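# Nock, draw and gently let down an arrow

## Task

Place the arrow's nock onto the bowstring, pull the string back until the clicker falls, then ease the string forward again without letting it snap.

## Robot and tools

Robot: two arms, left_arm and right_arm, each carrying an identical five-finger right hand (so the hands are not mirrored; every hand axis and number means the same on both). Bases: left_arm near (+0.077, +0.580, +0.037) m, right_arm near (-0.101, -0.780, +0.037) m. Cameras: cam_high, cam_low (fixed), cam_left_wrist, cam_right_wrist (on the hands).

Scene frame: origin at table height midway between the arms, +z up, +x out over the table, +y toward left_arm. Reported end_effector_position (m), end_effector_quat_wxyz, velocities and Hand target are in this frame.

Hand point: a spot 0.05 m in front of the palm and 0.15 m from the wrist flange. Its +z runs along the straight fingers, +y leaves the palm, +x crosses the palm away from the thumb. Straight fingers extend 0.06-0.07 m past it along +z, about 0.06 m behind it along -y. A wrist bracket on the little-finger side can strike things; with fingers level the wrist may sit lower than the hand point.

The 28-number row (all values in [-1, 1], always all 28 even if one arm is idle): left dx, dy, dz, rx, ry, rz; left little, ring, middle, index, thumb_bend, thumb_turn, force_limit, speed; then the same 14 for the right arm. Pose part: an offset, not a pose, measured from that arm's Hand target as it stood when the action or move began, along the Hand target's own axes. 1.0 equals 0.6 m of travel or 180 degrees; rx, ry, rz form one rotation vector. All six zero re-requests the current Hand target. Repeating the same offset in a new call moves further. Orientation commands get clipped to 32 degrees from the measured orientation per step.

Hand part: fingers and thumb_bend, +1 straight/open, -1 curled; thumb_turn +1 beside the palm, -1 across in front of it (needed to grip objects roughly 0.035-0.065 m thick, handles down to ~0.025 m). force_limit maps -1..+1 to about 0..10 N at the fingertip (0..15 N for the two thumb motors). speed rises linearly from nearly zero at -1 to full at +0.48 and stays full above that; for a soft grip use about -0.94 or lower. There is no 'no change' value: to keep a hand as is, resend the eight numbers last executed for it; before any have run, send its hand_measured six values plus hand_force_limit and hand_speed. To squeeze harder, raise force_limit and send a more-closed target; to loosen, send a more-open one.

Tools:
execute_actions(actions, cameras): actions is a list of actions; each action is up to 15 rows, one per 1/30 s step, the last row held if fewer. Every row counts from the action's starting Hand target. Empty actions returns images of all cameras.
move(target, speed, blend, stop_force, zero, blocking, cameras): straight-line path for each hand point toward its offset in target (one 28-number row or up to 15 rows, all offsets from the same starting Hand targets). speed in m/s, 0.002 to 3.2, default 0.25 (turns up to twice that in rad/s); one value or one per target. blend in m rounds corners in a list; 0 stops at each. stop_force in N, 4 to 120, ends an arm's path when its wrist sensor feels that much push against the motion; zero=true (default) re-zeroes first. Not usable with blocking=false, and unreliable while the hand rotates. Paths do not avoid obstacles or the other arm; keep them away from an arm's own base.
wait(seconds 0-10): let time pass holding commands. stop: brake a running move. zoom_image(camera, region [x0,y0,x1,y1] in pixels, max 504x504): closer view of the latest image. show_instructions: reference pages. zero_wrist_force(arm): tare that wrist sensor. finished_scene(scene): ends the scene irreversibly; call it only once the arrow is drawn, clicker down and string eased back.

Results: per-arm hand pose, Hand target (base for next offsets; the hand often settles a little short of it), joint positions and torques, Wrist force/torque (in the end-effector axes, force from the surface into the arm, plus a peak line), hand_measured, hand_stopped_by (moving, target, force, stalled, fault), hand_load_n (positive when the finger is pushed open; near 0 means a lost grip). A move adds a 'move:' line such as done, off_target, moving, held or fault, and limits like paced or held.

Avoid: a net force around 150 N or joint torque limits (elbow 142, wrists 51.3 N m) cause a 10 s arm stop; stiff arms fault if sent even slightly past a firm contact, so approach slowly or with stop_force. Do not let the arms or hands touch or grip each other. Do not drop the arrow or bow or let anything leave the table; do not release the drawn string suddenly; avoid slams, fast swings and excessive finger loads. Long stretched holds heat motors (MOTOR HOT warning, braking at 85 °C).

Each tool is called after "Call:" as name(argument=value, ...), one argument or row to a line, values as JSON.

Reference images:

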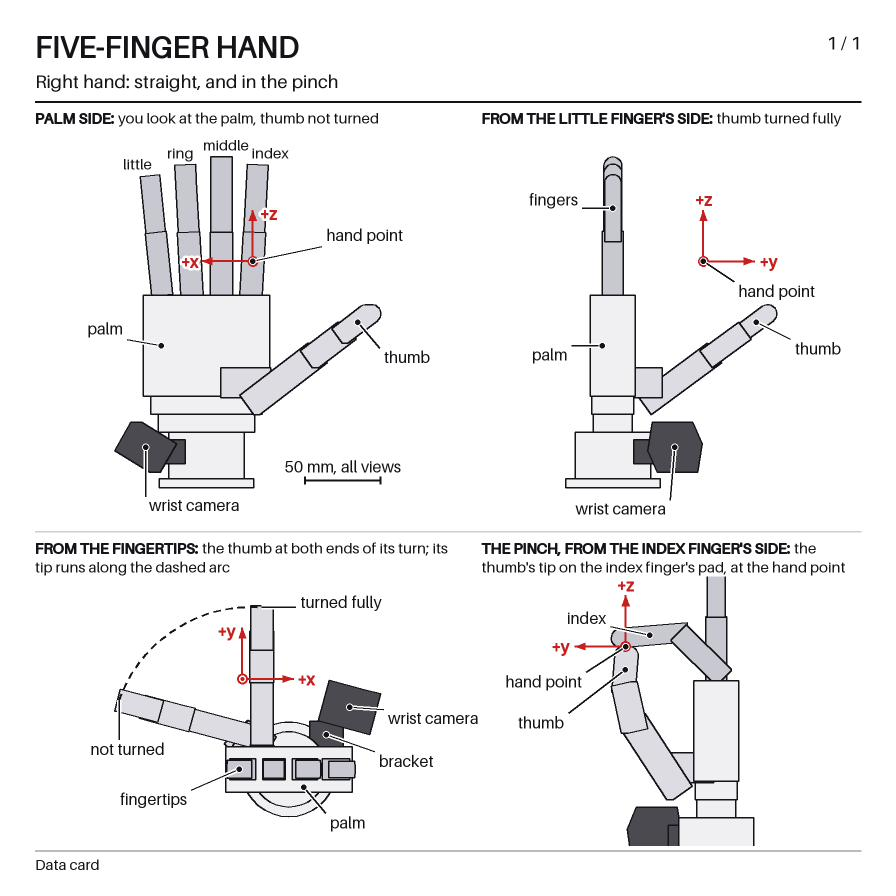

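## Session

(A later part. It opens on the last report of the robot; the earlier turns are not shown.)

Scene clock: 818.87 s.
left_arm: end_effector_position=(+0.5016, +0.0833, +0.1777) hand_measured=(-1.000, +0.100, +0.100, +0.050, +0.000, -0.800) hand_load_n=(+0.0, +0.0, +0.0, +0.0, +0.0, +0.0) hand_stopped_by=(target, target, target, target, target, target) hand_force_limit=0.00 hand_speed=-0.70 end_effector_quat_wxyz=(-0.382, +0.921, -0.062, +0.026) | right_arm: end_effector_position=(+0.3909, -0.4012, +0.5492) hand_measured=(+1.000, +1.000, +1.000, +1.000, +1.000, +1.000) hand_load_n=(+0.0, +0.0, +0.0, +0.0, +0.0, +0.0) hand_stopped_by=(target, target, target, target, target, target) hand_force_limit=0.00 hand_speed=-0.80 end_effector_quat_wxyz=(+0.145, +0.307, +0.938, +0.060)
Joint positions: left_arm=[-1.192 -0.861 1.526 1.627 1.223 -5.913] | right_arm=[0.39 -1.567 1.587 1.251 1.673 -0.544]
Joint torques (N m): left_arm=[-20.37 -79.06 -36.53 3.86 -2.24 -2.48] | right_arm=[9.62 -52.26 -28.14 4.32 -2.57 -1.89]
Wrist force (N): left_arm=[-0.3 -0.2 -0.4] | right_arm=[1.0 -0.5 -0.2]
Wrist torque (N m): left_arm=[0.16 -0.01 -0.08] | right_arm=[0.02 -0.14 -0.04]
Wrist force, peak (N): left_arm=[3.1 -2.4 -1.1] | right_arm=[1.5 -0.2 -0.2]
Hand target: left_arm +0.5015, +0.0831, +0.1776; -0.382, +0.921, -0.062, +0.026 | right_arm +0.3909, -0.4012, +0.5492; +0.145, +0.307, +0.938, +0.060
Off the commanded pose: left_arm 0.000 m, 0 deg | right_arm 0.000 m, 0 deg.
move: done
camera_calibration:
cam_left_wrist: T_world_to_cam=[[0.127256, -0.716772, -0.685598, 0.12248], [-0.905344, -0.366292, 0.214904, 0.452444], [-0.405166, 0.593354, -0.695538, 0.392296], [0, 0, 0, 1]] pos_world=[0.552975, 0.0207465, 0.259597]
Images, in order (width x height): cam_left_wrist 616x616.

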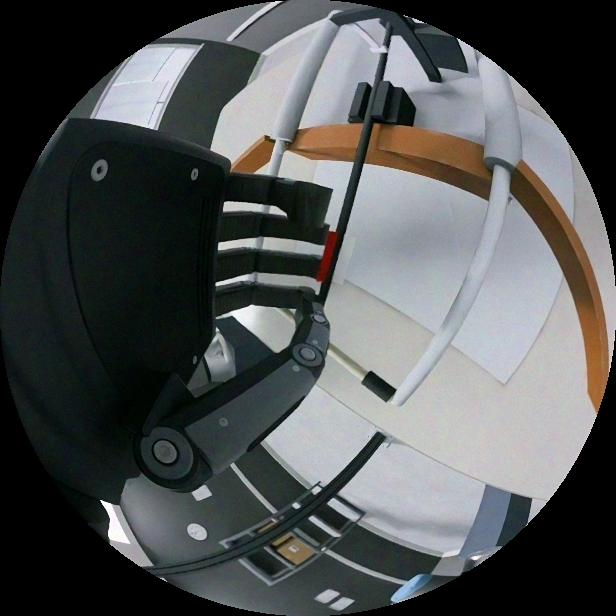

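Call:
move(
  target=[
    [0,-0.0367,0,0,0,0,-1,0.1,0.1,0.05,0,-0.8,0.0,-0.7,0,0,0,0,0,0,1,1,1,1,1,1,0,-0.8],
    [0,-0.0367,-0.1,0,0,0,-1,0.1,0.1,0.05,0,-0.8,0.0,-0.7,0,0,0,0,0,0,1,1,1,1,1,1,0,-0.8],
  ],
  speed=0.08,
  cameras=["cam_left_wrist","cam_high"],
)

Call:
zoom_image(
  camera="cam_left_wrist",
  region=[280, 180, 430, 400],
)

Scene clock: 829.10 s.
left_arm: end_effector_position=(+0.4978, +0.0563, +0.2356) hand_measured=(-1.000, +0.100, +0.100, +0.050, +0.000, -0.800) hand_load_n=(+0.0, +0.0, +0.0, +0.0, +0.0, +0.0) hand_stopped_by=(target, target, target, target, target, target) hand_force_limit=0.00 hand_speed=-0.70 end_effector_quat_wxyz=(-0.382, +0.921, -0.062, +0.026) | right_arm: end_effector_position=(+0.3909, -0.4012, +0.5492) hand_measured=(+1.000, +1.000, +1.000, +1.000, +1.000, +1.000) hand_load_n=(+0.0, +0.0, +0.0, +0.0, +0.0, +0.0) hand_stopped_by=(target, target, target, target, target, target) hand_force_limit=0.00 hand_speed=-0.80 end_effector_quat_wxyz=(+0.145, +0.307, +0.938, +0.060)
Joint positions: left_arm=[-1.209 -0.888 1.452 1.732 1.234 -5.927] | right_arm=[0.39 -1.567 1.587 1.251 1.673 -0.544]
Joint torques (N m): left_arm=[16.85 -90.53 -24.19 2.08 -0.83 1.76] | right_arm=[10.43 -50.81 -28.18 3.87 -2.56 -1.73]
Wrist force (N): left_arm=[-0.4 -0.5 -0.3] | right_arm=[1.1 -0.6 0.1]
Wrist torque (N m): left_arm=[0.13 0.00 -0.05] | right_arm=[-0.02 -0.17 -0.04]
Wrist force, peak (N): left_arm=[-0.3 -0.5 -1.3] | right_arm=[1.4 -0.5 -0.2]
Hand target: left_arm +0.4979, +0.0564, +0.2356; -0.382, +0.921, -0.062, +0.026 | right_arm +0.3909, -0.4012, +0.5492; +0.145, +0.307, +0.938, +0.060
Off the commanded pose: left_arm 0.000 m, 0 deg | right_arm 0.000 m, 0 deg.
move: done
camera_calibration:
cam_left_wrist: T_world_to_cam=[[0.127268, -0.716847, -0.685517, 0.143274], [-0.905467, -0.366094, 0.214723, 0.426797], [-0.404887, 0.593385, -0.695673, 0.446939], [0, 0, 0, 1]] pos_world=[0.549175, -0.00625363, 0.317497]
Images, in order (width x height): cam_high 896x504, cam_left_wrist 616x616.

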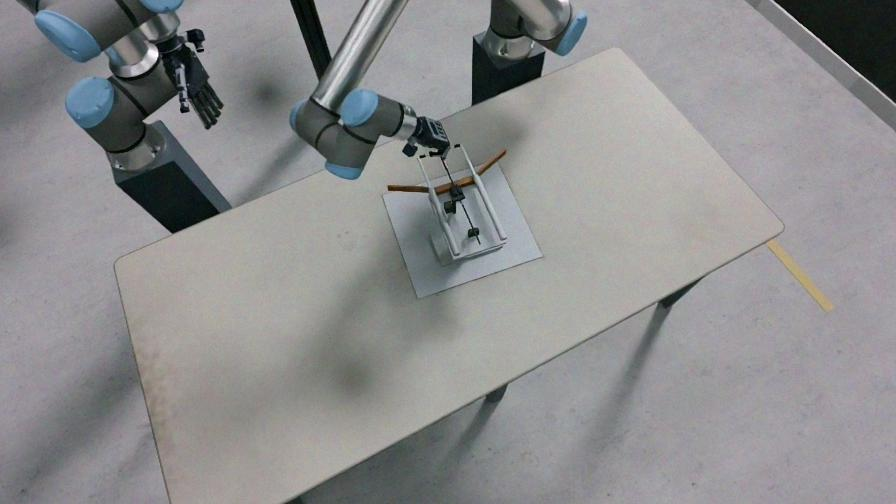

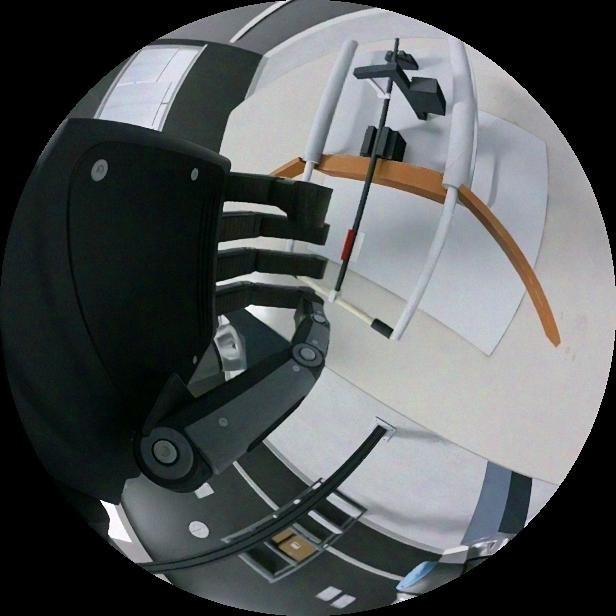

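Scaled by 2.291 from the camera's 616x616 image, which has a finer 880x880 frame.

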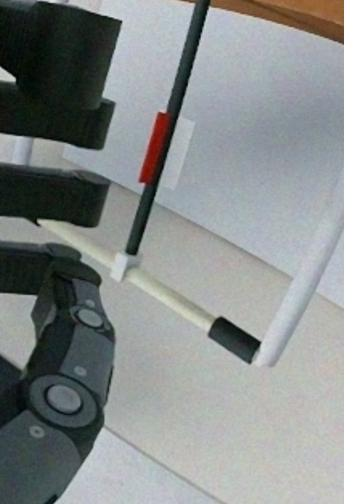

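Call:
zoom_image(
  camera="cam_left_wrist",
  region=[315, 225, 365, 315],
)

Call:
zoom_image(
  camera="cam_high",
  region=[410, 140, 490, 250],
)

Scaled by 5.600 from the camera's 616x616 image, which has a finer 880x880 frame.

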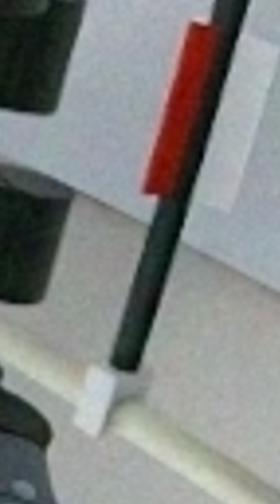

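Scaled by 4.582 from the camera's 896x504 image, which has a finer 1280x720 frame.

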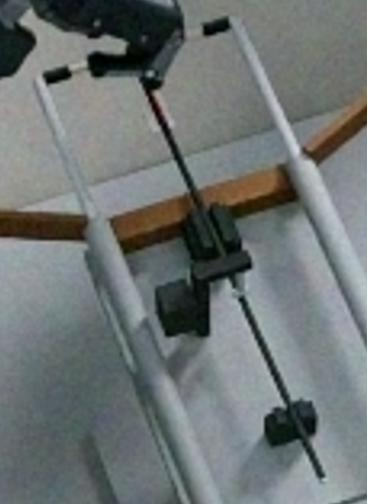

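Call:
move(
  target=[
    [0,0,-0.1667,0,0,0,-1,1,0.1,1,1,1,0.0,0,0,0,0,0,0,0,1,1,1,1,1,1,0,-0.8],
    [-0.1265,-0.2808,-0.1538,-0.1941,0.1944,0.4694,-1,1,-1,1,1,1,0.0,0,0,0,0,0,0,0,1,1,1,1,1,1,0,-0.8],
    [-0.0848,-0.1375,-0.0142,-0.1941,0.1944,0.4694,-1,1,-1,1,1,1,0.0,0,0,0,0,0,0,0,1,1,1,1,1,1,0,-0.8],
  ],
  speed=0.3,
  blend=[0.02,0,0],
  cameras=["cam_left_wrist","cam_high"],
)

Call:
zoom_image(
  camera="cam_left_wrist",
  region=[180, 130, 400, 330],
)

Scene clock: 885.53 s.
left_arm: end_effector_position=(+0.4546, +0.1151, +0.3001) hand_measured=(-1.000, +1.000, -1.000, +1.000, +1.000, +1.000) hand_load_n=(+0.0, +0.0, +0.0, +0.0, +0.0, +0.0) hand_stopped_by=(target, target, target, target, target, target) hand_force_limit=0.00 hand_speed=0.00 end_effector_quat_wxyz=(+0.003, -0.661, +0.751, +0.000) | right_arm: end_effector_position=(+0.3909, -0.4012, +0.5492) hand_measured=(+1.000, +1.000, +1.000, +1.000, +1.000, +1.000) hand_load_n=(+0.0, +0.0, +0.0, +0.0, +0.0, +0.0) hand_stopped_by=(target, target, target, target, target, target) hand_force_limit=0.00 hand_speed=-0.80 end_effector_quat_wxyz=(+0.145, +0.307, +0.938, +0.060)
Joint positions: left_arm=[-1.116 -1.182 1.573 1.182 1.565 -4.142] | right_arm=[0.39 -1.567 1.587 1.251 1.673 -0.544]
Joint torques (N m): left_arm=[-22.7 -81.47 -33.84 2.27 0.27 -3.17] | right_arm=[10.03 -51.05 -28.01 3.59 -2.85 -1.72]
Wrist force (N): left_arm=[0.4 0.4 0.0] | right_arm=[1.1 -0.4 -0.1]
Wrist torque (N m): left_arm=[0.14 -0.07 -0.01] | right_arm=[0.02 -0.17 -0.04]
Wrist force, peak (N): left_arm=[-0.2 0.6 -3.1] | right_arm=[1.5 -0.4 0.3]
Hand target: left_arm +0.4545, +0.1150, +0.3000; +0.003, -0.661, +0.751, +0.000 | right_arm +0.3909, -0.4012, +0.5492; +0.145, +0.307, +0.938, +0.060
Off the commanded pose: left_arm 0.000 m, 0 deg | right_arm 0.000 m, 0 deg.
move: done
camera_calibration:
cam_left_wrist: T_world_to_cam=[[-0.995313, -0.0966884, 0.00186659, 0.467748], [-0.0828723, 0.862721, 0.498844, -0.205256], [-0.0498427, 0.496351, -0.86669, 0.340437], [0, 0, 0, 1]] pos_world=[0.465514, 0.0533279, 0.396571]
Images, in order (width x height): cam_high 896x504, cam_left_wrist 616x616.

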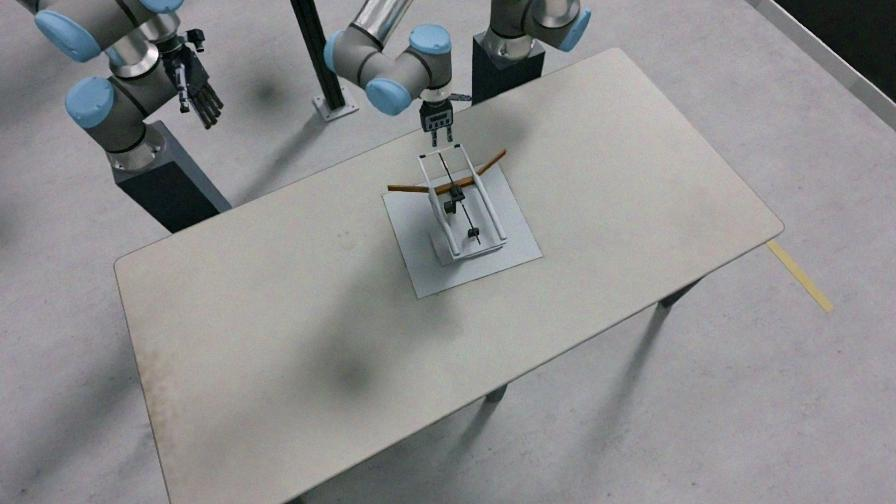

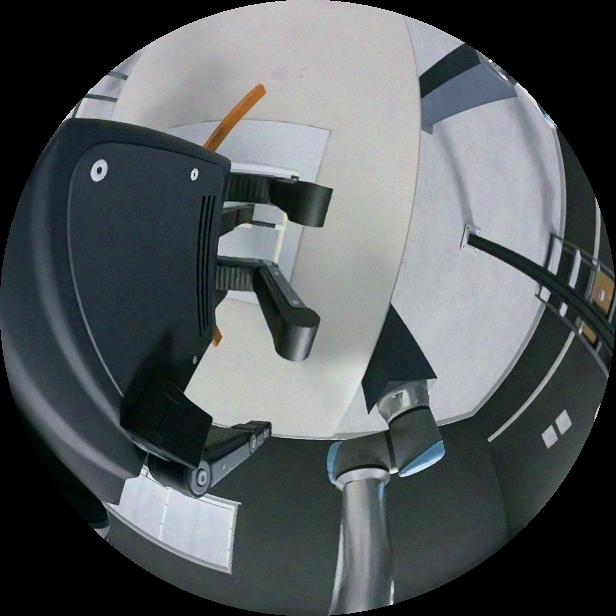

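Scaled by 2.291 from the camera's 616x616 image, which has a finer 880x880 frame.

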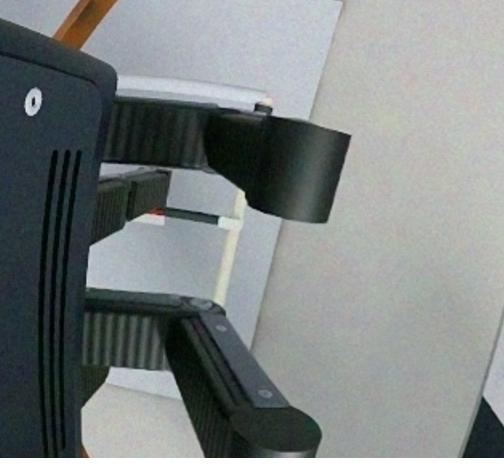

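Call:
move(
  target=[0.011,0.0003,0.1667,0,0,0,-1,1,-1,1,1,1,0.0,0,0,0,0,0,0,0,1,1,1,1,1,1,0,-0.8],
  speed=0.07,
  stop_force=6,
  cameras=["cam_left_wrist","cam_high"],
)

Call:
zoom_image(
  camera="cam_left_wrist",
  region=[180, 130, 400, 330],
)

Call:
zoom_image(
  camera="cam_high",
  region=[400, 110, 500, 210],
)

Scene clock: 907.90 s.
left_arm: end_effector_position=(+0.4539, +0.1090, +0.2000) hand_measured=(-1.000, +1.000, -1.000, +1.000, +1.000, +1.000) hand_load_n=(+0.0, +0.0, +0.0, +0.0, -0.5, +0.0) hand_stopped_by=(target, target, target, target, target, target) hand_force_limit=0.00 hand_speed=0.00 end_effector_quat_wxyz=(+0.003, -0.661, +0.751, +0.000) | right_arm: end_effector_position=(+0.3909, -0.4012, +0.5492) hand_measured=(+1.000, +1.000, +1.000, +1.000, +1.000, +1.000) hand_load_n=(+0.0, +0.0, +0.0, +0.0, +0.0, +0.0) hand_stopped_by=(target, target, target, target, target, target) hand_force_limit=0.00 hand_speed=-0.80 end_effector_quat_wxyz=(+0.145, +0.307, +0.938, +0.060)
Joint positions: left_arm=[-1.121 -1.102 1.65 1.026 1.565 -4.147] | right_arm=[0.39 -1.567 1.587 1.251 1.673 -0.544]
Joint torques (N m): left_arm=[-3.22 -100.11 -38.3 6.18 0.92 -0.13] | right_arm=[10.42 -51.67 -28.8 3.48 -2.71 -1.33]
Wrist force (N): left_arm=[0.1 -0.1 0.1] | right_arm=[1.0 -0.4 -0.2]
Wrist torque (N m): left_arm=[0.02 0.04 0.10] | right_arm=[0.02 -0.14 -0.04]
Wrist force, peak (N): left_arm=[-0.3 0.3 -1.2] | right_arm=[1.5 -0.5 0.2]
Hand target: left_arm +0.4539, +0.1090, +0.2000; +0.003, -0.661, +0.751, +0.000 | right_arm +0.3909, -0.4012, +0.5492; +0.145, +0.307, +0.938, +0.060
Off the commanded pose: left_arm 0.000 m, 0 deg | right_arm 0.000 m, 0 deg.
move: done
camera_calibration:
cam_left_wrist: T_world_to_cam=[[-0.995327, -0.0965493, 0.00184171, 0.466745], [-0.0827688, 0.862778, 0.498762, -0.150048], [-0.0497441, 0.496279, -0.866737, 0.256701], [0, 0, 0, 1]] pos_world=[0.464913, 0.0471271, 0.296471]
Images, in order (width x height): cam_high 896x504, cam_left_wrist 616x616.

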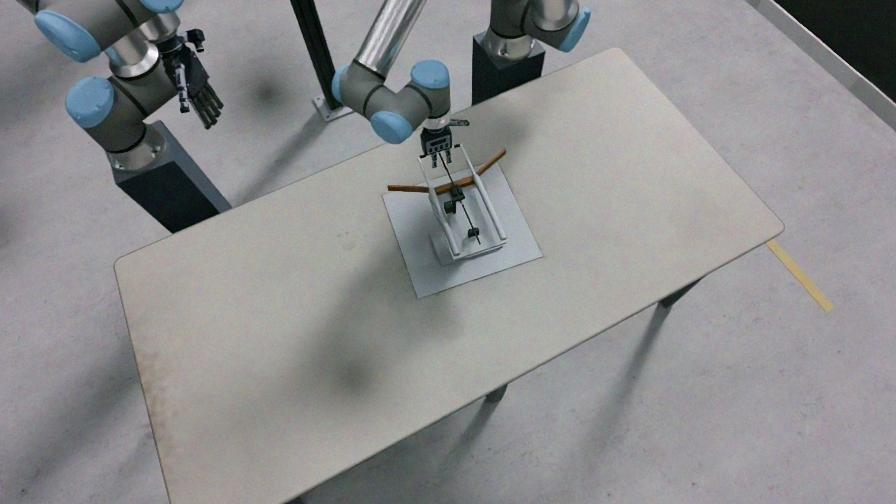

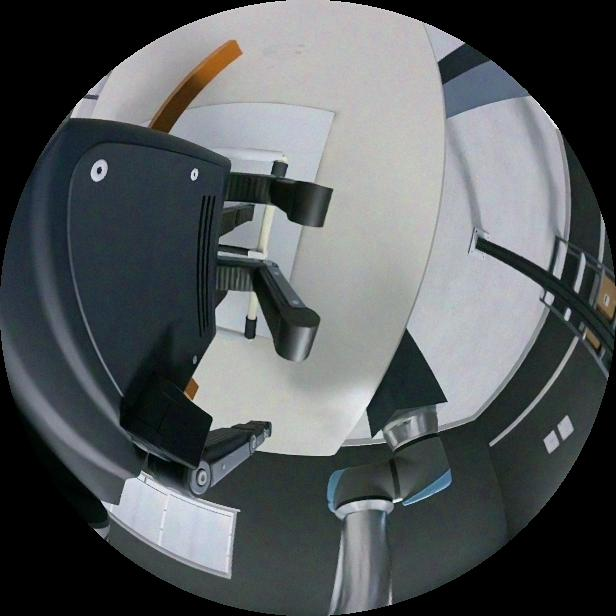

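Scaled by 2.291 from the camera's 616x616 image, which has a finer 880x880 frame.

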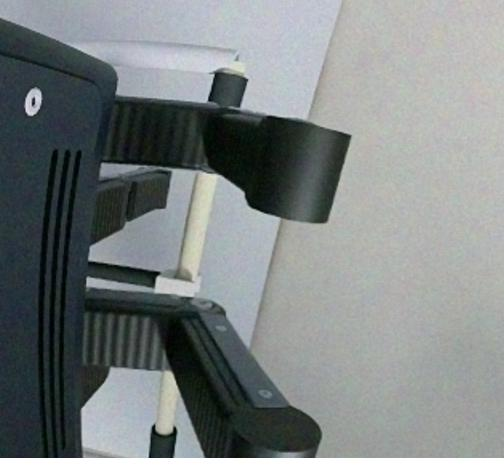

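Scaled by 5.040 from the camera's 896x504 image, which has a finer 1280x720 frame.

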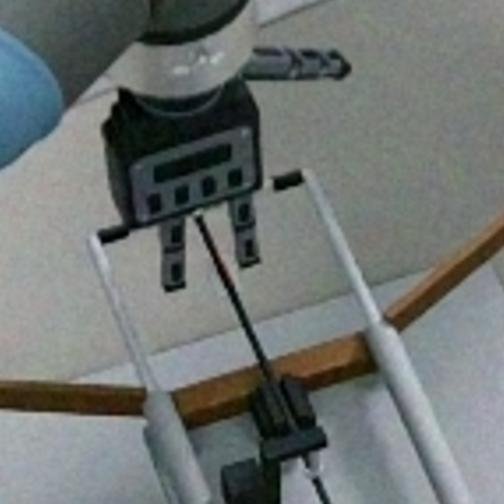

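Call:
move(
  target=[0,0.05,0,0,0,0,-1,1,-1,1,1,1,0.0,0,0,0,0,0,0,0,1,1,1,1,1,1,0,-0.8],
  speed=0.04,
  stop_force=20,
  cameras=["cam_left_wrist","cam_high"],
)

Call:
zoom_image(
  camera="cam_left_wrist",
  region=[180, 130, 400, 330],
)

Call:
zoom_image(
  camera="cam_high",
  region=[400, 110, 500, 210],
)

Scene clock: 917.93 s.
left_arm: end_effector_position=(+0.4242, +0.1128, +0.1999) hand_measured=(-1.000, +1.000, -1.000, +1.000, +1.000, +1.000) hand_load_n=(+0.0, +0.0, +0.0, +0.5, +0.0, +0.5) hand_stopped_by=(target, target, target, target, target, target) hand_force_limit=0.00 hand_speed=0.00 end_effector_quat_wxyz=(+0.003, -0.661, +0.751, +0.000) | right_arm: end_effector_position=(+0.3909, -0.4012, +0.5492) hand_measured=(+1.000, +1.000, +1.000, +1.000, +1.000, +1.000) hand_load_n=(+0.0, +0.0, +0.0, +0.0, +0.0, +0.0) hand_stopped_by=(target, target, target, target, target, target) hand_force_limit=0.00 hand_speed=-0.80 end_effector_quat_wxyz=(+0.145, +0.307, +0.938, +0.060)
Joint positions: left_arm=[-1.162 -1.134 1.699 1.008 1.565 -4.187] | right_arm=[0.39 -1.567 1.587 1.251 1.673 -0.544]
Joint torques (N m): left_arm=[12.12 -59.76 -38.31 6.47 1.88 3.87] | right_arm=[11.88 -50.51 -27.33 3.28 -2.74 -1.59]
Wrist force (N): left_arm=[-1.7 -5.0 -0.5] | right_arm=[1.4 -0.5 -0.1]
Wrist torque (N m): left_arm=[0.23 0.05 -0.03] | right_arm=[0.01 -0.21 -0.02]
Wrist force, peak (N): left_arm=[-4.5 -5.4 -0.8] | right_arm=[1.4 -0.7 0.1]
Hand target: left_arm +0.4242, +0.1128, +0.1999; +0.003, -0.661, +0.751, +0.000 | right_arm +0.3909, -0.4012, +0.5492; +0.145, +0.307, +0.938, +0.060
Off the commanded pose: left_arm 0.000 m, 0 deg | right_arm 0.000 m, 0 deg.
move: done
camera_calibration:
cam_left_wrist: T_world_to_cam=[[-0.995327, -0.0965493, 0.00184171, 0.437461], [-0.0827688, 0.862778, 0.498762, -0.15583], [-0.0497441, 0.496279, -0.866737, 0.253196], [0, 0, 0, 1]] pos_world=[0.435113, 0.0510271, 0.296371]
Images, in order (width x height): cam_high 896x504, cam_left_wrist 616x616.

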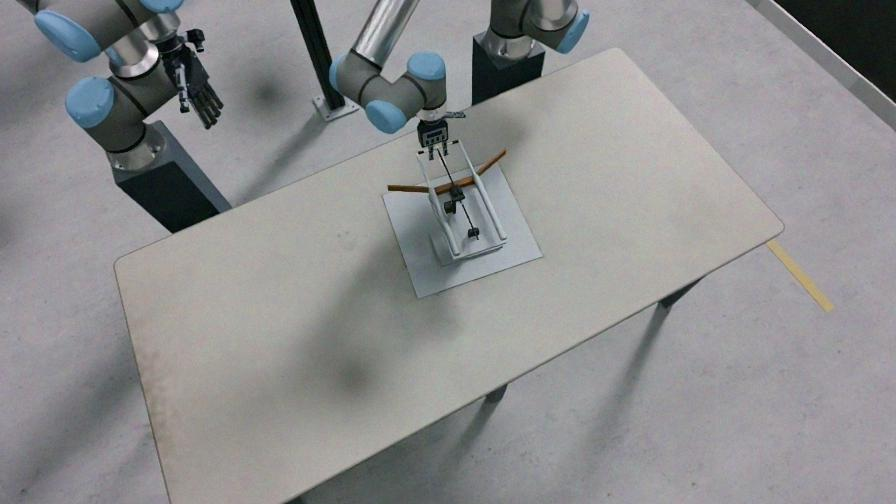

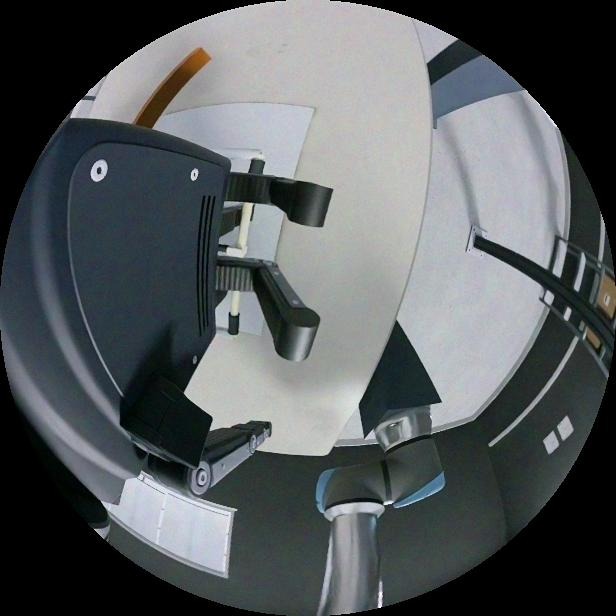

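Scaled by 2.291 from the camera's 616x616 image, which has a finer 880x880 frame.

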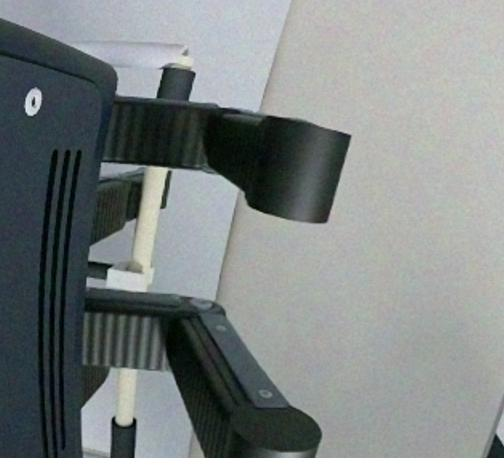

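Scaled by 5.040 from the camera's 896x504 image, which has a finer 1280x720 frame.

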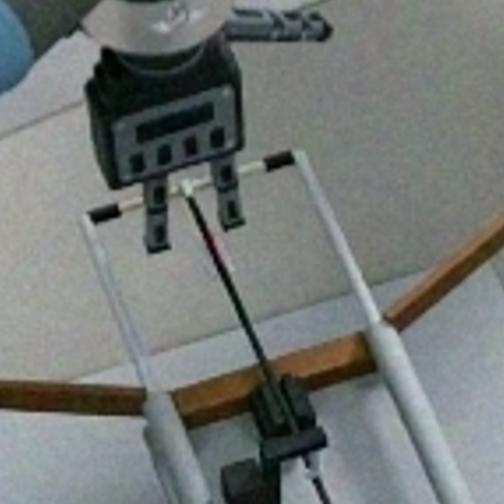

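Call:
move(
  target=[0,0.1,0,0,0,0,-1,1,-1,1,1,1,0.0,0,0,0,0,0,0,0,1,1,1,1,1,1,0,-0.8],
  speed=0.05,
  stop_force=30,
  cameras=["cam_left_wrist","cam_high","cam_low"],
)

Call:
zoom_image(
  camera="cam_high",
  region=[390, 100, 510, 260],
)

Call:
zoom_image(
  camera="cam_low",
  region=[415, 150, 565, 220],
)

Scene clock: 928.33 s.
left_arm: end_effector_position=(+0.3647, +0.1205, +0.1996) hand_measured=(-1.000, +1.000, -1.000, +1.000, +1.000, +1.000) hand_load_n=(+0.0, +0.0, +0.0, +0.5, +0.0, +0.0) hand_stopped_by=(target, target, target, target, target, target) hand_force_limit=0.00 hand_speed=0.00 end_effector_quat_wxyz=(+0.003, -0.661, +0.751, +0.000) | right_arm: end_effector_position=(+0.3909, -0.4012, +0.5492) hand_measured=(+1.000, +1.000, +1.000, +1.000, +1.000, +1.000) hand_load_n=(+0.0, +0.0, +0.0, +0.0, +0.0, +0.0) hand_stopped_by=(target, target, target, target, target, target) hand_force_limit=0.00 hand_speed=-0.80 end_effector_quat_wxyz=(+0.145, +0.307, +0.938, +0.060)
Joint positions: left_arm=[-1.25 -1.193 1.789 0.978 1.565 -4.276] | right_arm=[0.39 -1.567 1.587 1.251 1.673 -0.544]
Joint torques (N m): left_arm=[8.92 -55.72 -37.12 5.86 4.81 3.7] | right_arm=[11.9 -50.28 -28.68 3.47 -2.12 -1.5]
Wrist force (N): left_arm=[-5.6 -10.3 -0.8] | right_arm=[0.7 -0.3 -0.1]
Wrist torque (N m): left_arm=[0.40 -0.05 -0.25] | right_arm=[0.03 -0.12 -0.05]
Wrist force, peak (N): left_arm=[-7.2 -9.8 -1.1] | right_arm=[1.3 -0.7 -0.2]
Hand target: left_arm +0.3647, +0.1205, +0.1996; +0.003, -0.661, +0.751, +0.000 | right_arm +0.3909, -0.4012, +0.5492; +0.145, +0.307, +0.938, +0.060
Off the commanded pose: left_arm 0.000 m, 0 deg | right_arm 0.000 m, 0 deg.
move: done
camera_calibration:
cam_left_wrist: T_world_to_cam=[[-0.995327, -0.0965493, 0.00184171, 0.378973], [-0.0827688, 0.862778, 0.498762, -0.167212], [-0.0497441, 0.496279, -0.866737, 0.246291], [0, 0, 0, 1]] pos_world=[0.375613, 0.0586271, 0.296171]
Images, in order (width x height): cam_high 896x504, cam_low 896x504, cam_left_wrist 616x616.

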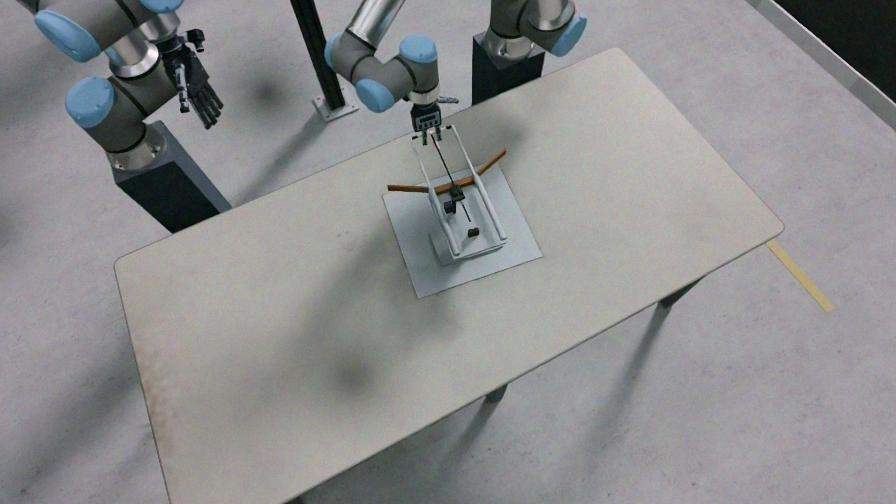

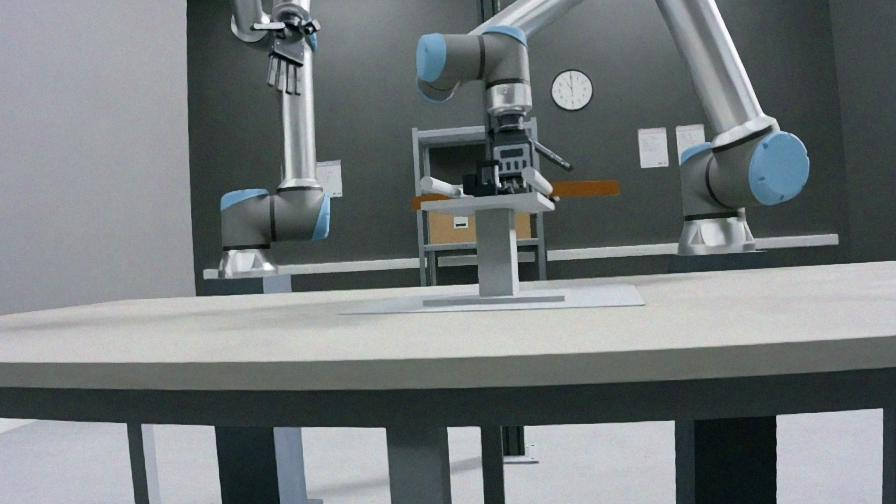

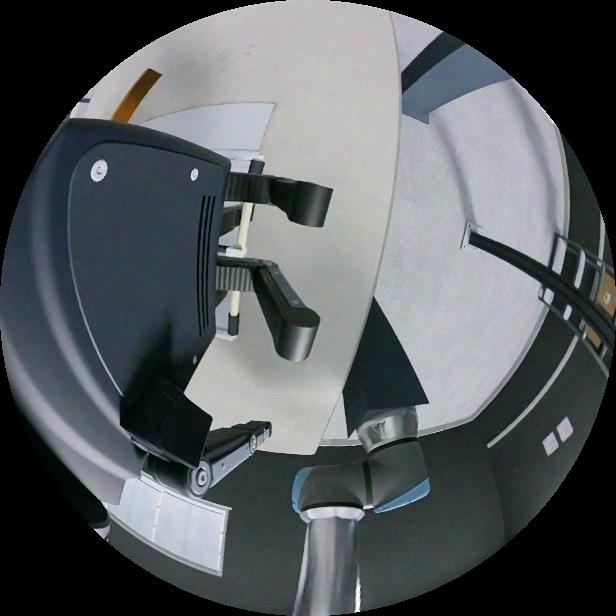

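Scaled by 3.150 from the camera's 896x504 image, which has a finer 1280x720 frame.

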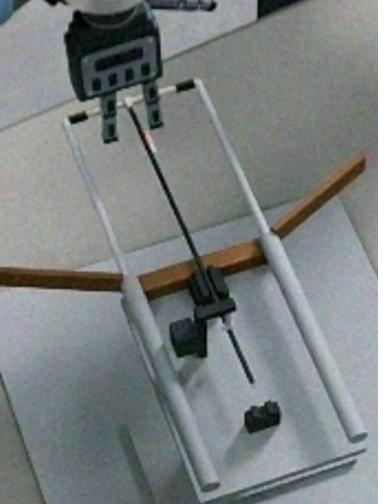

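Scaled by 3.360 from the camera's 896x504 image, which has a finer 1280x720 frame.

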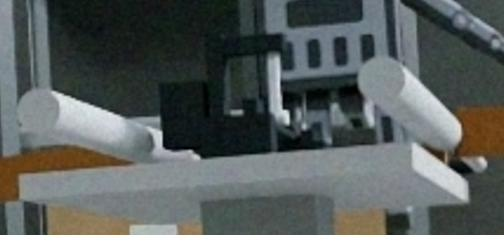

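Call:
move(
  target=[0,0.0917,0,0,0,0,-1,1,-1,1,1,1,0.0,0,0,0,0,0,0,0,1,1,1,1,1,1,0,-0.8],
  speed=0.05,
  stop_force=30,
  cameras=["cam_high","cam_low"],
)

Call:
zoom_image(
  camera="cam_high",
  region=[430, 170, 490, 230],
)

Call:
zoom_image(
  camera="cam_low",
  region=[455, 155, 535, 205],
)

Scene clock: 937.30 s.
left_arm: end_effector_position=(+0.3101, +0.1275, +0.1994) hand_measured=(-1.000, +1.000, -1.000, +1.000, +1.000, +1.000) hand_load_n=(+0.0, +0.0, +0.5, +1.0, +0.0, +0.0) hand_stopped_by=(target, target, target, target, target, target) hand_force_limit=0.00 hand_speed=0.00 end_effector_quat_wxyz=(+0.003, -0.661, +0.751, +0.000) | right_arm: end_effector_position=(+0.3909, -0.4012, +0.5492) hand_measured=(+1.000, +1.000, +1.000, +1.000, +1.000, +1.000) hand_load_n=(+0.0, +0.0, +0.0, +0.0, +0.0, +0.0) hand_stopped_by=(target, target, target, target, target, target) hand_force_limit=0.00 hand_speed=-0.80 end_effector_quat_wxyz=(+0.145, +0.307, +0.938, +0.060)
Joint positions: left_arm=[-1.341 -1.244 1.863 0.955 1.565 -4.367] | right_arm=[0.39 -1.567 1.587 1.251 1.673 -0.544]
Joint torques (N m): left_arm=[9.38 -47.53 -36.96 5.75 4.59 3.41] | right_arm=[11.72 -49.18 -27.93 3.28 -2.69 -1.93]
Wrist force (N): left_arm=[-7.9 -14.9 -1.5] | right_arm=[1.2 -0.4 -0.1]
Wrist torque (N m): left_arm=[0.52 -0.14 -0.41] | right_arm=[0.03 -0.18 -0.03]
Wrist force, peak (N): left_arm=[-9.3 -15.6 -1.3] | right_arm=[1.3 -0.6 -0.4]
Hand target: left_arm +0.3101, +0.1275, +0.1994; +0.003, -0.661, +0.751, +0.000 | right_arm +0.3909, -0.4012, +0.5492; +0.145, +0.307, +0.938, +0.060
Off the commanded pose: left_arm 0.000 m, 0 deg | right_arm 0.000 m, 0 deg.
move: done
Images, in order (width x height): cam_high 896x504, cam_low 896x504.

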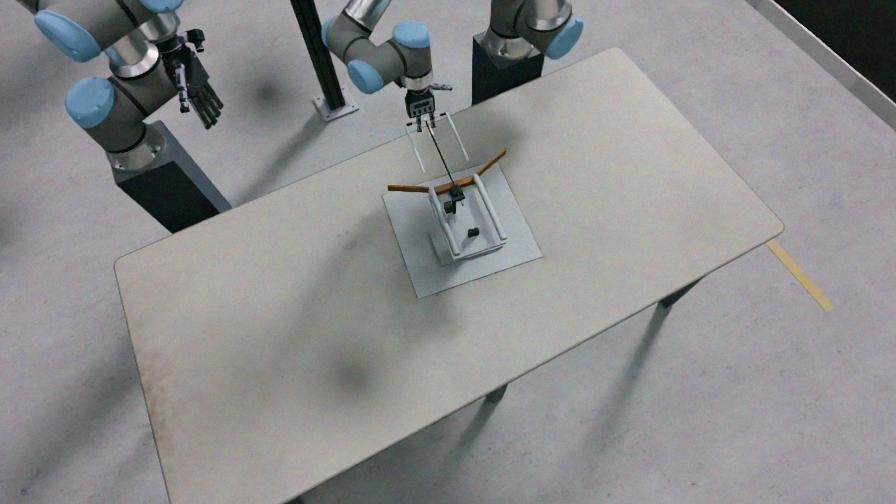

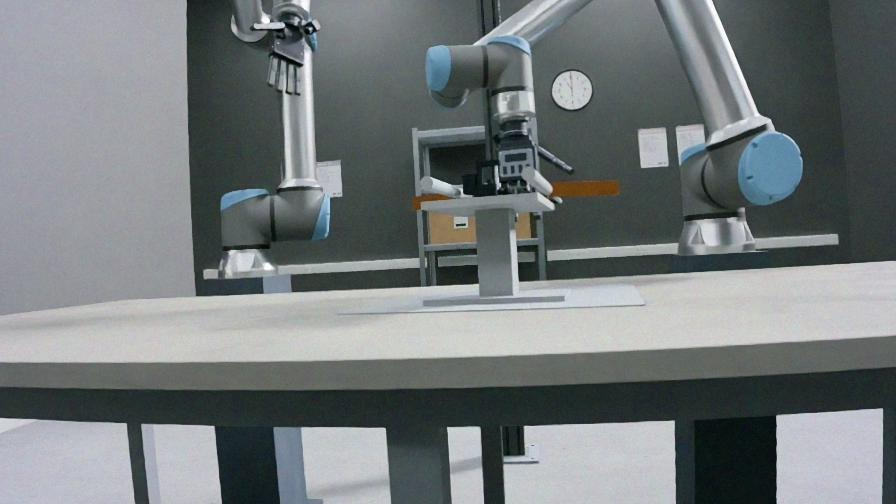

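Scaled by 8.400 from the camera's 896x504 image, which has a finer 1280x720 frame.

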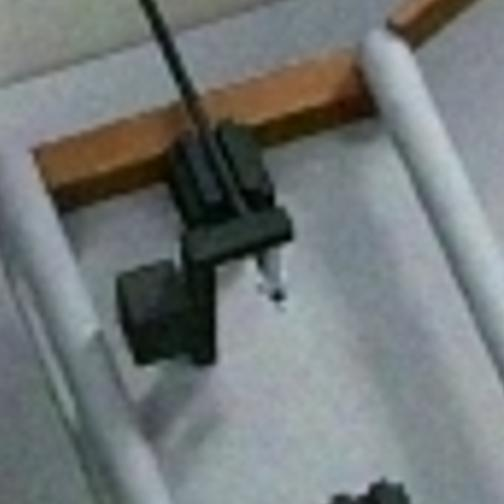

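Scaled by 6.300 from the camera's 896x504 image, which has a finer 1280x720 frame.

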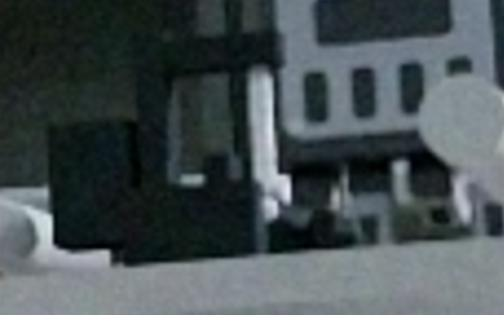

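Call:
move(
  target=[0,0.02,0,0,0,0,-1,1,-1,1,1,1,0.0,0,0,0,0,0,0,0,1,1,1,1,1,1,0,-0.8],
  speed=0.03,
  cameras=["cam_high","cam_low"],
)

Call:
zoom_image(
  camera="cam_high",
  region=[430, 170, 490, 230],
)

Call:
zoom_image(
  camera="cam_low",
  region=[455, 155, 535, 205],
)

Scene clock: 942.63 s.
left_arm: end_effector_position=(+0.2980, +0.1290, +0.1994) hand_measured=(-1.000, +1.000, -1.000, +1.000, +1.000, +1.000) hand_load_n=(+0.0, +0.0, +0.0, +1.5, +0.0, +0.0) hand_stopped_by=(target, target, target, target, target, target) hand_force_limit=0.00 hand_speed=0.00 end_effector_quat_wxyz=(+0.003, -0.661, +0.751, +0.000) | right_arm: end_effector_position=(+0.3909, -0.4012, +0.5492) hand_measured=(+1.000, +1.000, +1.000, +1.000, +1.000, +1.000) hand_load_n=(+0.0, +0.0, +0.0, +0.0, +0.0, +0.0) hand_stopped_by=(target, target, target, target, target, target) hand_force_limit=0.00 hand_speed=-0.80 end_effector_quat_wxyz=(+0.145, +0.307, +0.938, +0.060)
Joint positions: left_arm=[-1.363 -1.255 1.878 0.951 1.565 -4.388] | right_arm=[0.39 -1.567 1.587 1.251 1.673 -0.544]
Joint torques (N m): left_arm=[5.58 -53.62 -38.55 2.27 7.47 2.48] | right_arm=[9.87 -52.92 -29 2.87 -2.74 -1.58]
Wrist force (N): left_arm=[-9.0 -16.6 -2.4] | right_arm=[1.0 -0.5 0.0]
Wrist torque (N m): left_arm=[0.54 -0.21 -0.41] | right_arm=[0.00 -0.16 -0.04]
Wrist force, peak (N): left_arm=[-9.5 -16.7 -2.2] | right_arm=[1.4 -0.4 -0.2]
Hand target: left_arm +0.2982, +0.1290, +0.1994; +0.003, -0.661, +0.751, +0.000 | right_arm +0.3909, -0.4012, +0.5492; +0.145, +0.307, +0.938, +0.060
Off the commanded pose: left_arm 0.000 m, 0 deg | right_arm 0.000 m, 0 deg.
move: done
Images, in order (width x height): cam_high 896x504, cam_low 896x504.

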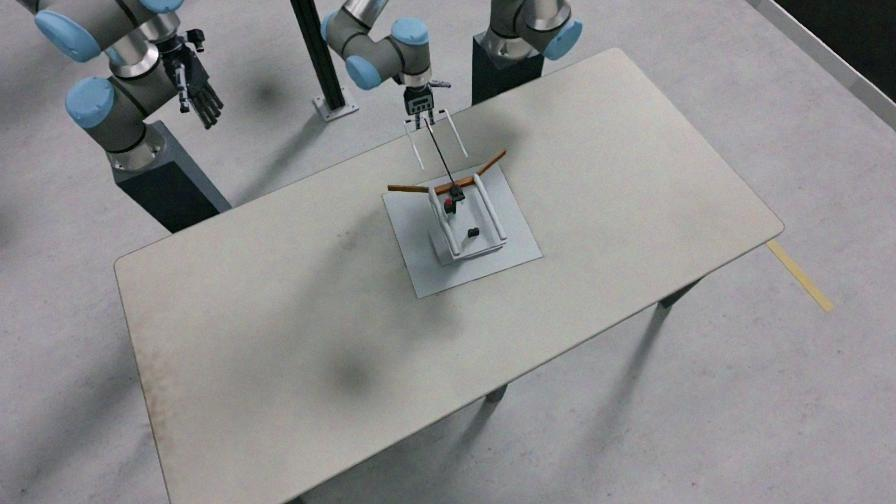

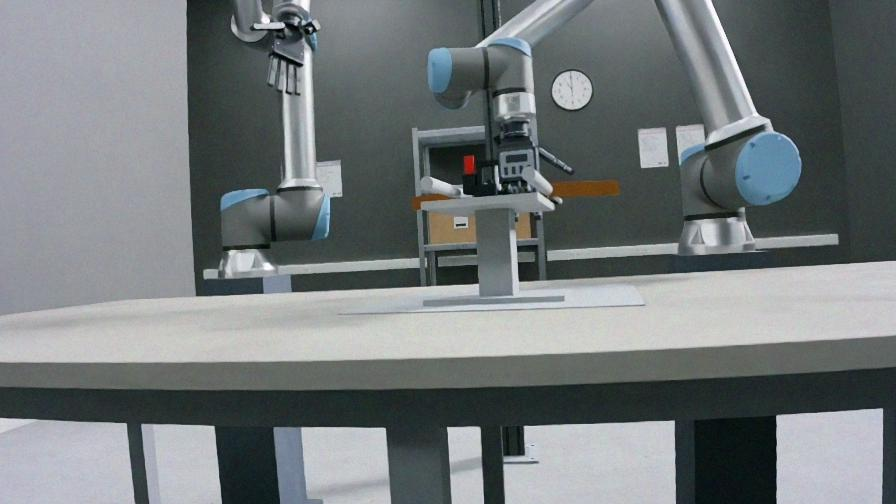

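Scaled by 8.400 from the camera's 896x504 image, which has a finer 1280x720 frame.

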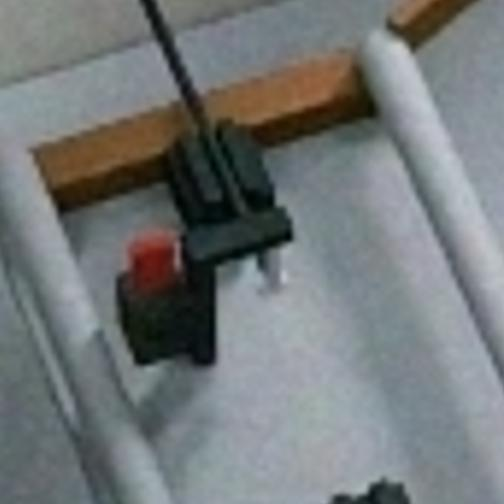

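Scaled by 6.300 from the camera's 896x504 image, which has a finer 1280x720 frame.

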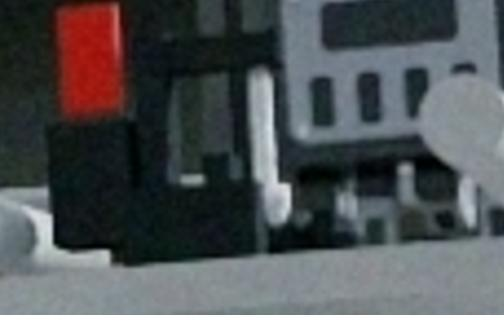

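Call:
move(
  target=[0,-0.1117,0,0,0,0,-1,1,-1,1,1,1,0.0,0,0,0,0,0,0,0,1,1,1,1,1,1,0,-0.8],
  speed=0.05,
  cameras=["cam_high","cam_low"],
)

Call:
zoom_image(
  camera="cam_high",
  region=[390, 100, 510, 260],
)

Scene clock: 949.90 s.
left_arm: end_effector_position=(+0.3649, +0.1205, +0.1996) hand_measured=(-1.000, +1.000, -1.000, +1.000, +1.000, +1.000) hand_load_n=(+0.0, -0.5, +0.0, +0.5, +0.0, +0.0) hand_stopped_by=(target, target, target, target, target, target) hand_force_limit=0.00 hand_speed=0.00 end_effector_quat_wxyz=(+0.003, -0.660, +0.751, +0.000) end_effector_velocity=(-0.003, +0.000, +0.000) end_effector_angular_velocity=(+0.001, +0.000, +0.000) | right_arm: end_effector_position=(+0.3909, -0.4012, +0.5492) hand_measured=(+1.000, +1.000, +1.000, +1.000, +1.000, +1.000) hand_load_n=(+0.0, +0.0, +0.0, +0.0, +0.0, +0.0) hand_stopped_by=(target, target, target, target, target, target) hand_force_limit=0.00 hand_speed=-0.80 end_effector_quat_wxyz=(+0.145, +0.307, +0.938, +0.060)
Joint positions: left_arm=[-1.25 -1.193 1.789 0.978 1.565 -4.276] | right_arm=[0.39 -1.567 1.587 1.251 1.673 -0.544]
Joint velocities: left_arm=[-0.005 -0.002 0.004 -0.001 0 -0.005] | right_arm=[within noise]
Joint torques (N m): left_arm=[-27.78 -88.51 -15.61 6 0.64 -3.86] | right_arm=[9.19 -51.87 -27.89 2.9 -2.48 -1.73]
Wrist force (N): left_arm=[5.2 -10.3 -0.3] | right_arm=[1.1 -0.4 0.1]
Wrist torque (N m): left_arm=[0.39 0.17 0.25] | right_arm=[0.01 -0.18 -0.03]
Wrist force, peak (N): left_arm=[-9.2 -16.9 -1.6] | right_arm=[1.5 -0.5 0.0]
Hand target: left_arm +0.3647, +0.1205, +0.1996; +0.003, -0.661, +0.751, +0.000 | right_arm +0.3909, -0.4012, +0.5492; +0.145, +0.307, +0.938, +0.060
Off the commanded pose: left_arm 0.000 m, 0 deg | right_arm 0.000 m, 0 deg.
move: done
Images, in order (width x height): cam_high 896x504, cam_low 896x504.

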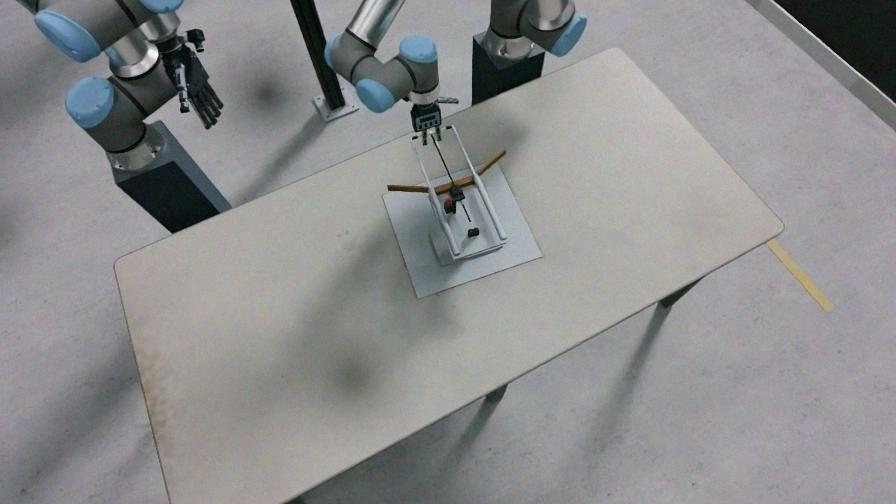

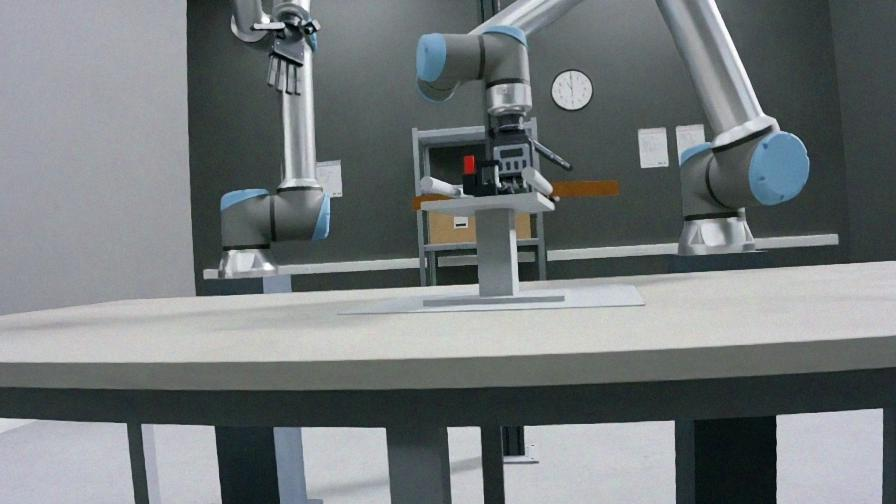

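Scaled by 3.150 from the camera's 896x504 image, which has a finer 1280x720 frame.

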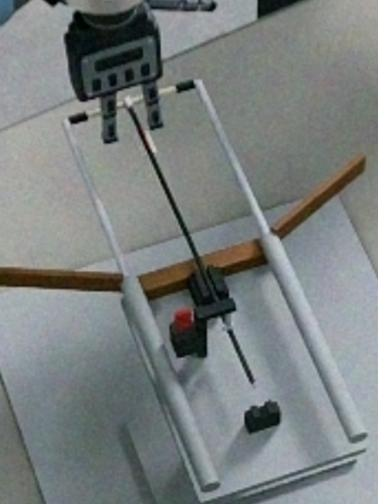

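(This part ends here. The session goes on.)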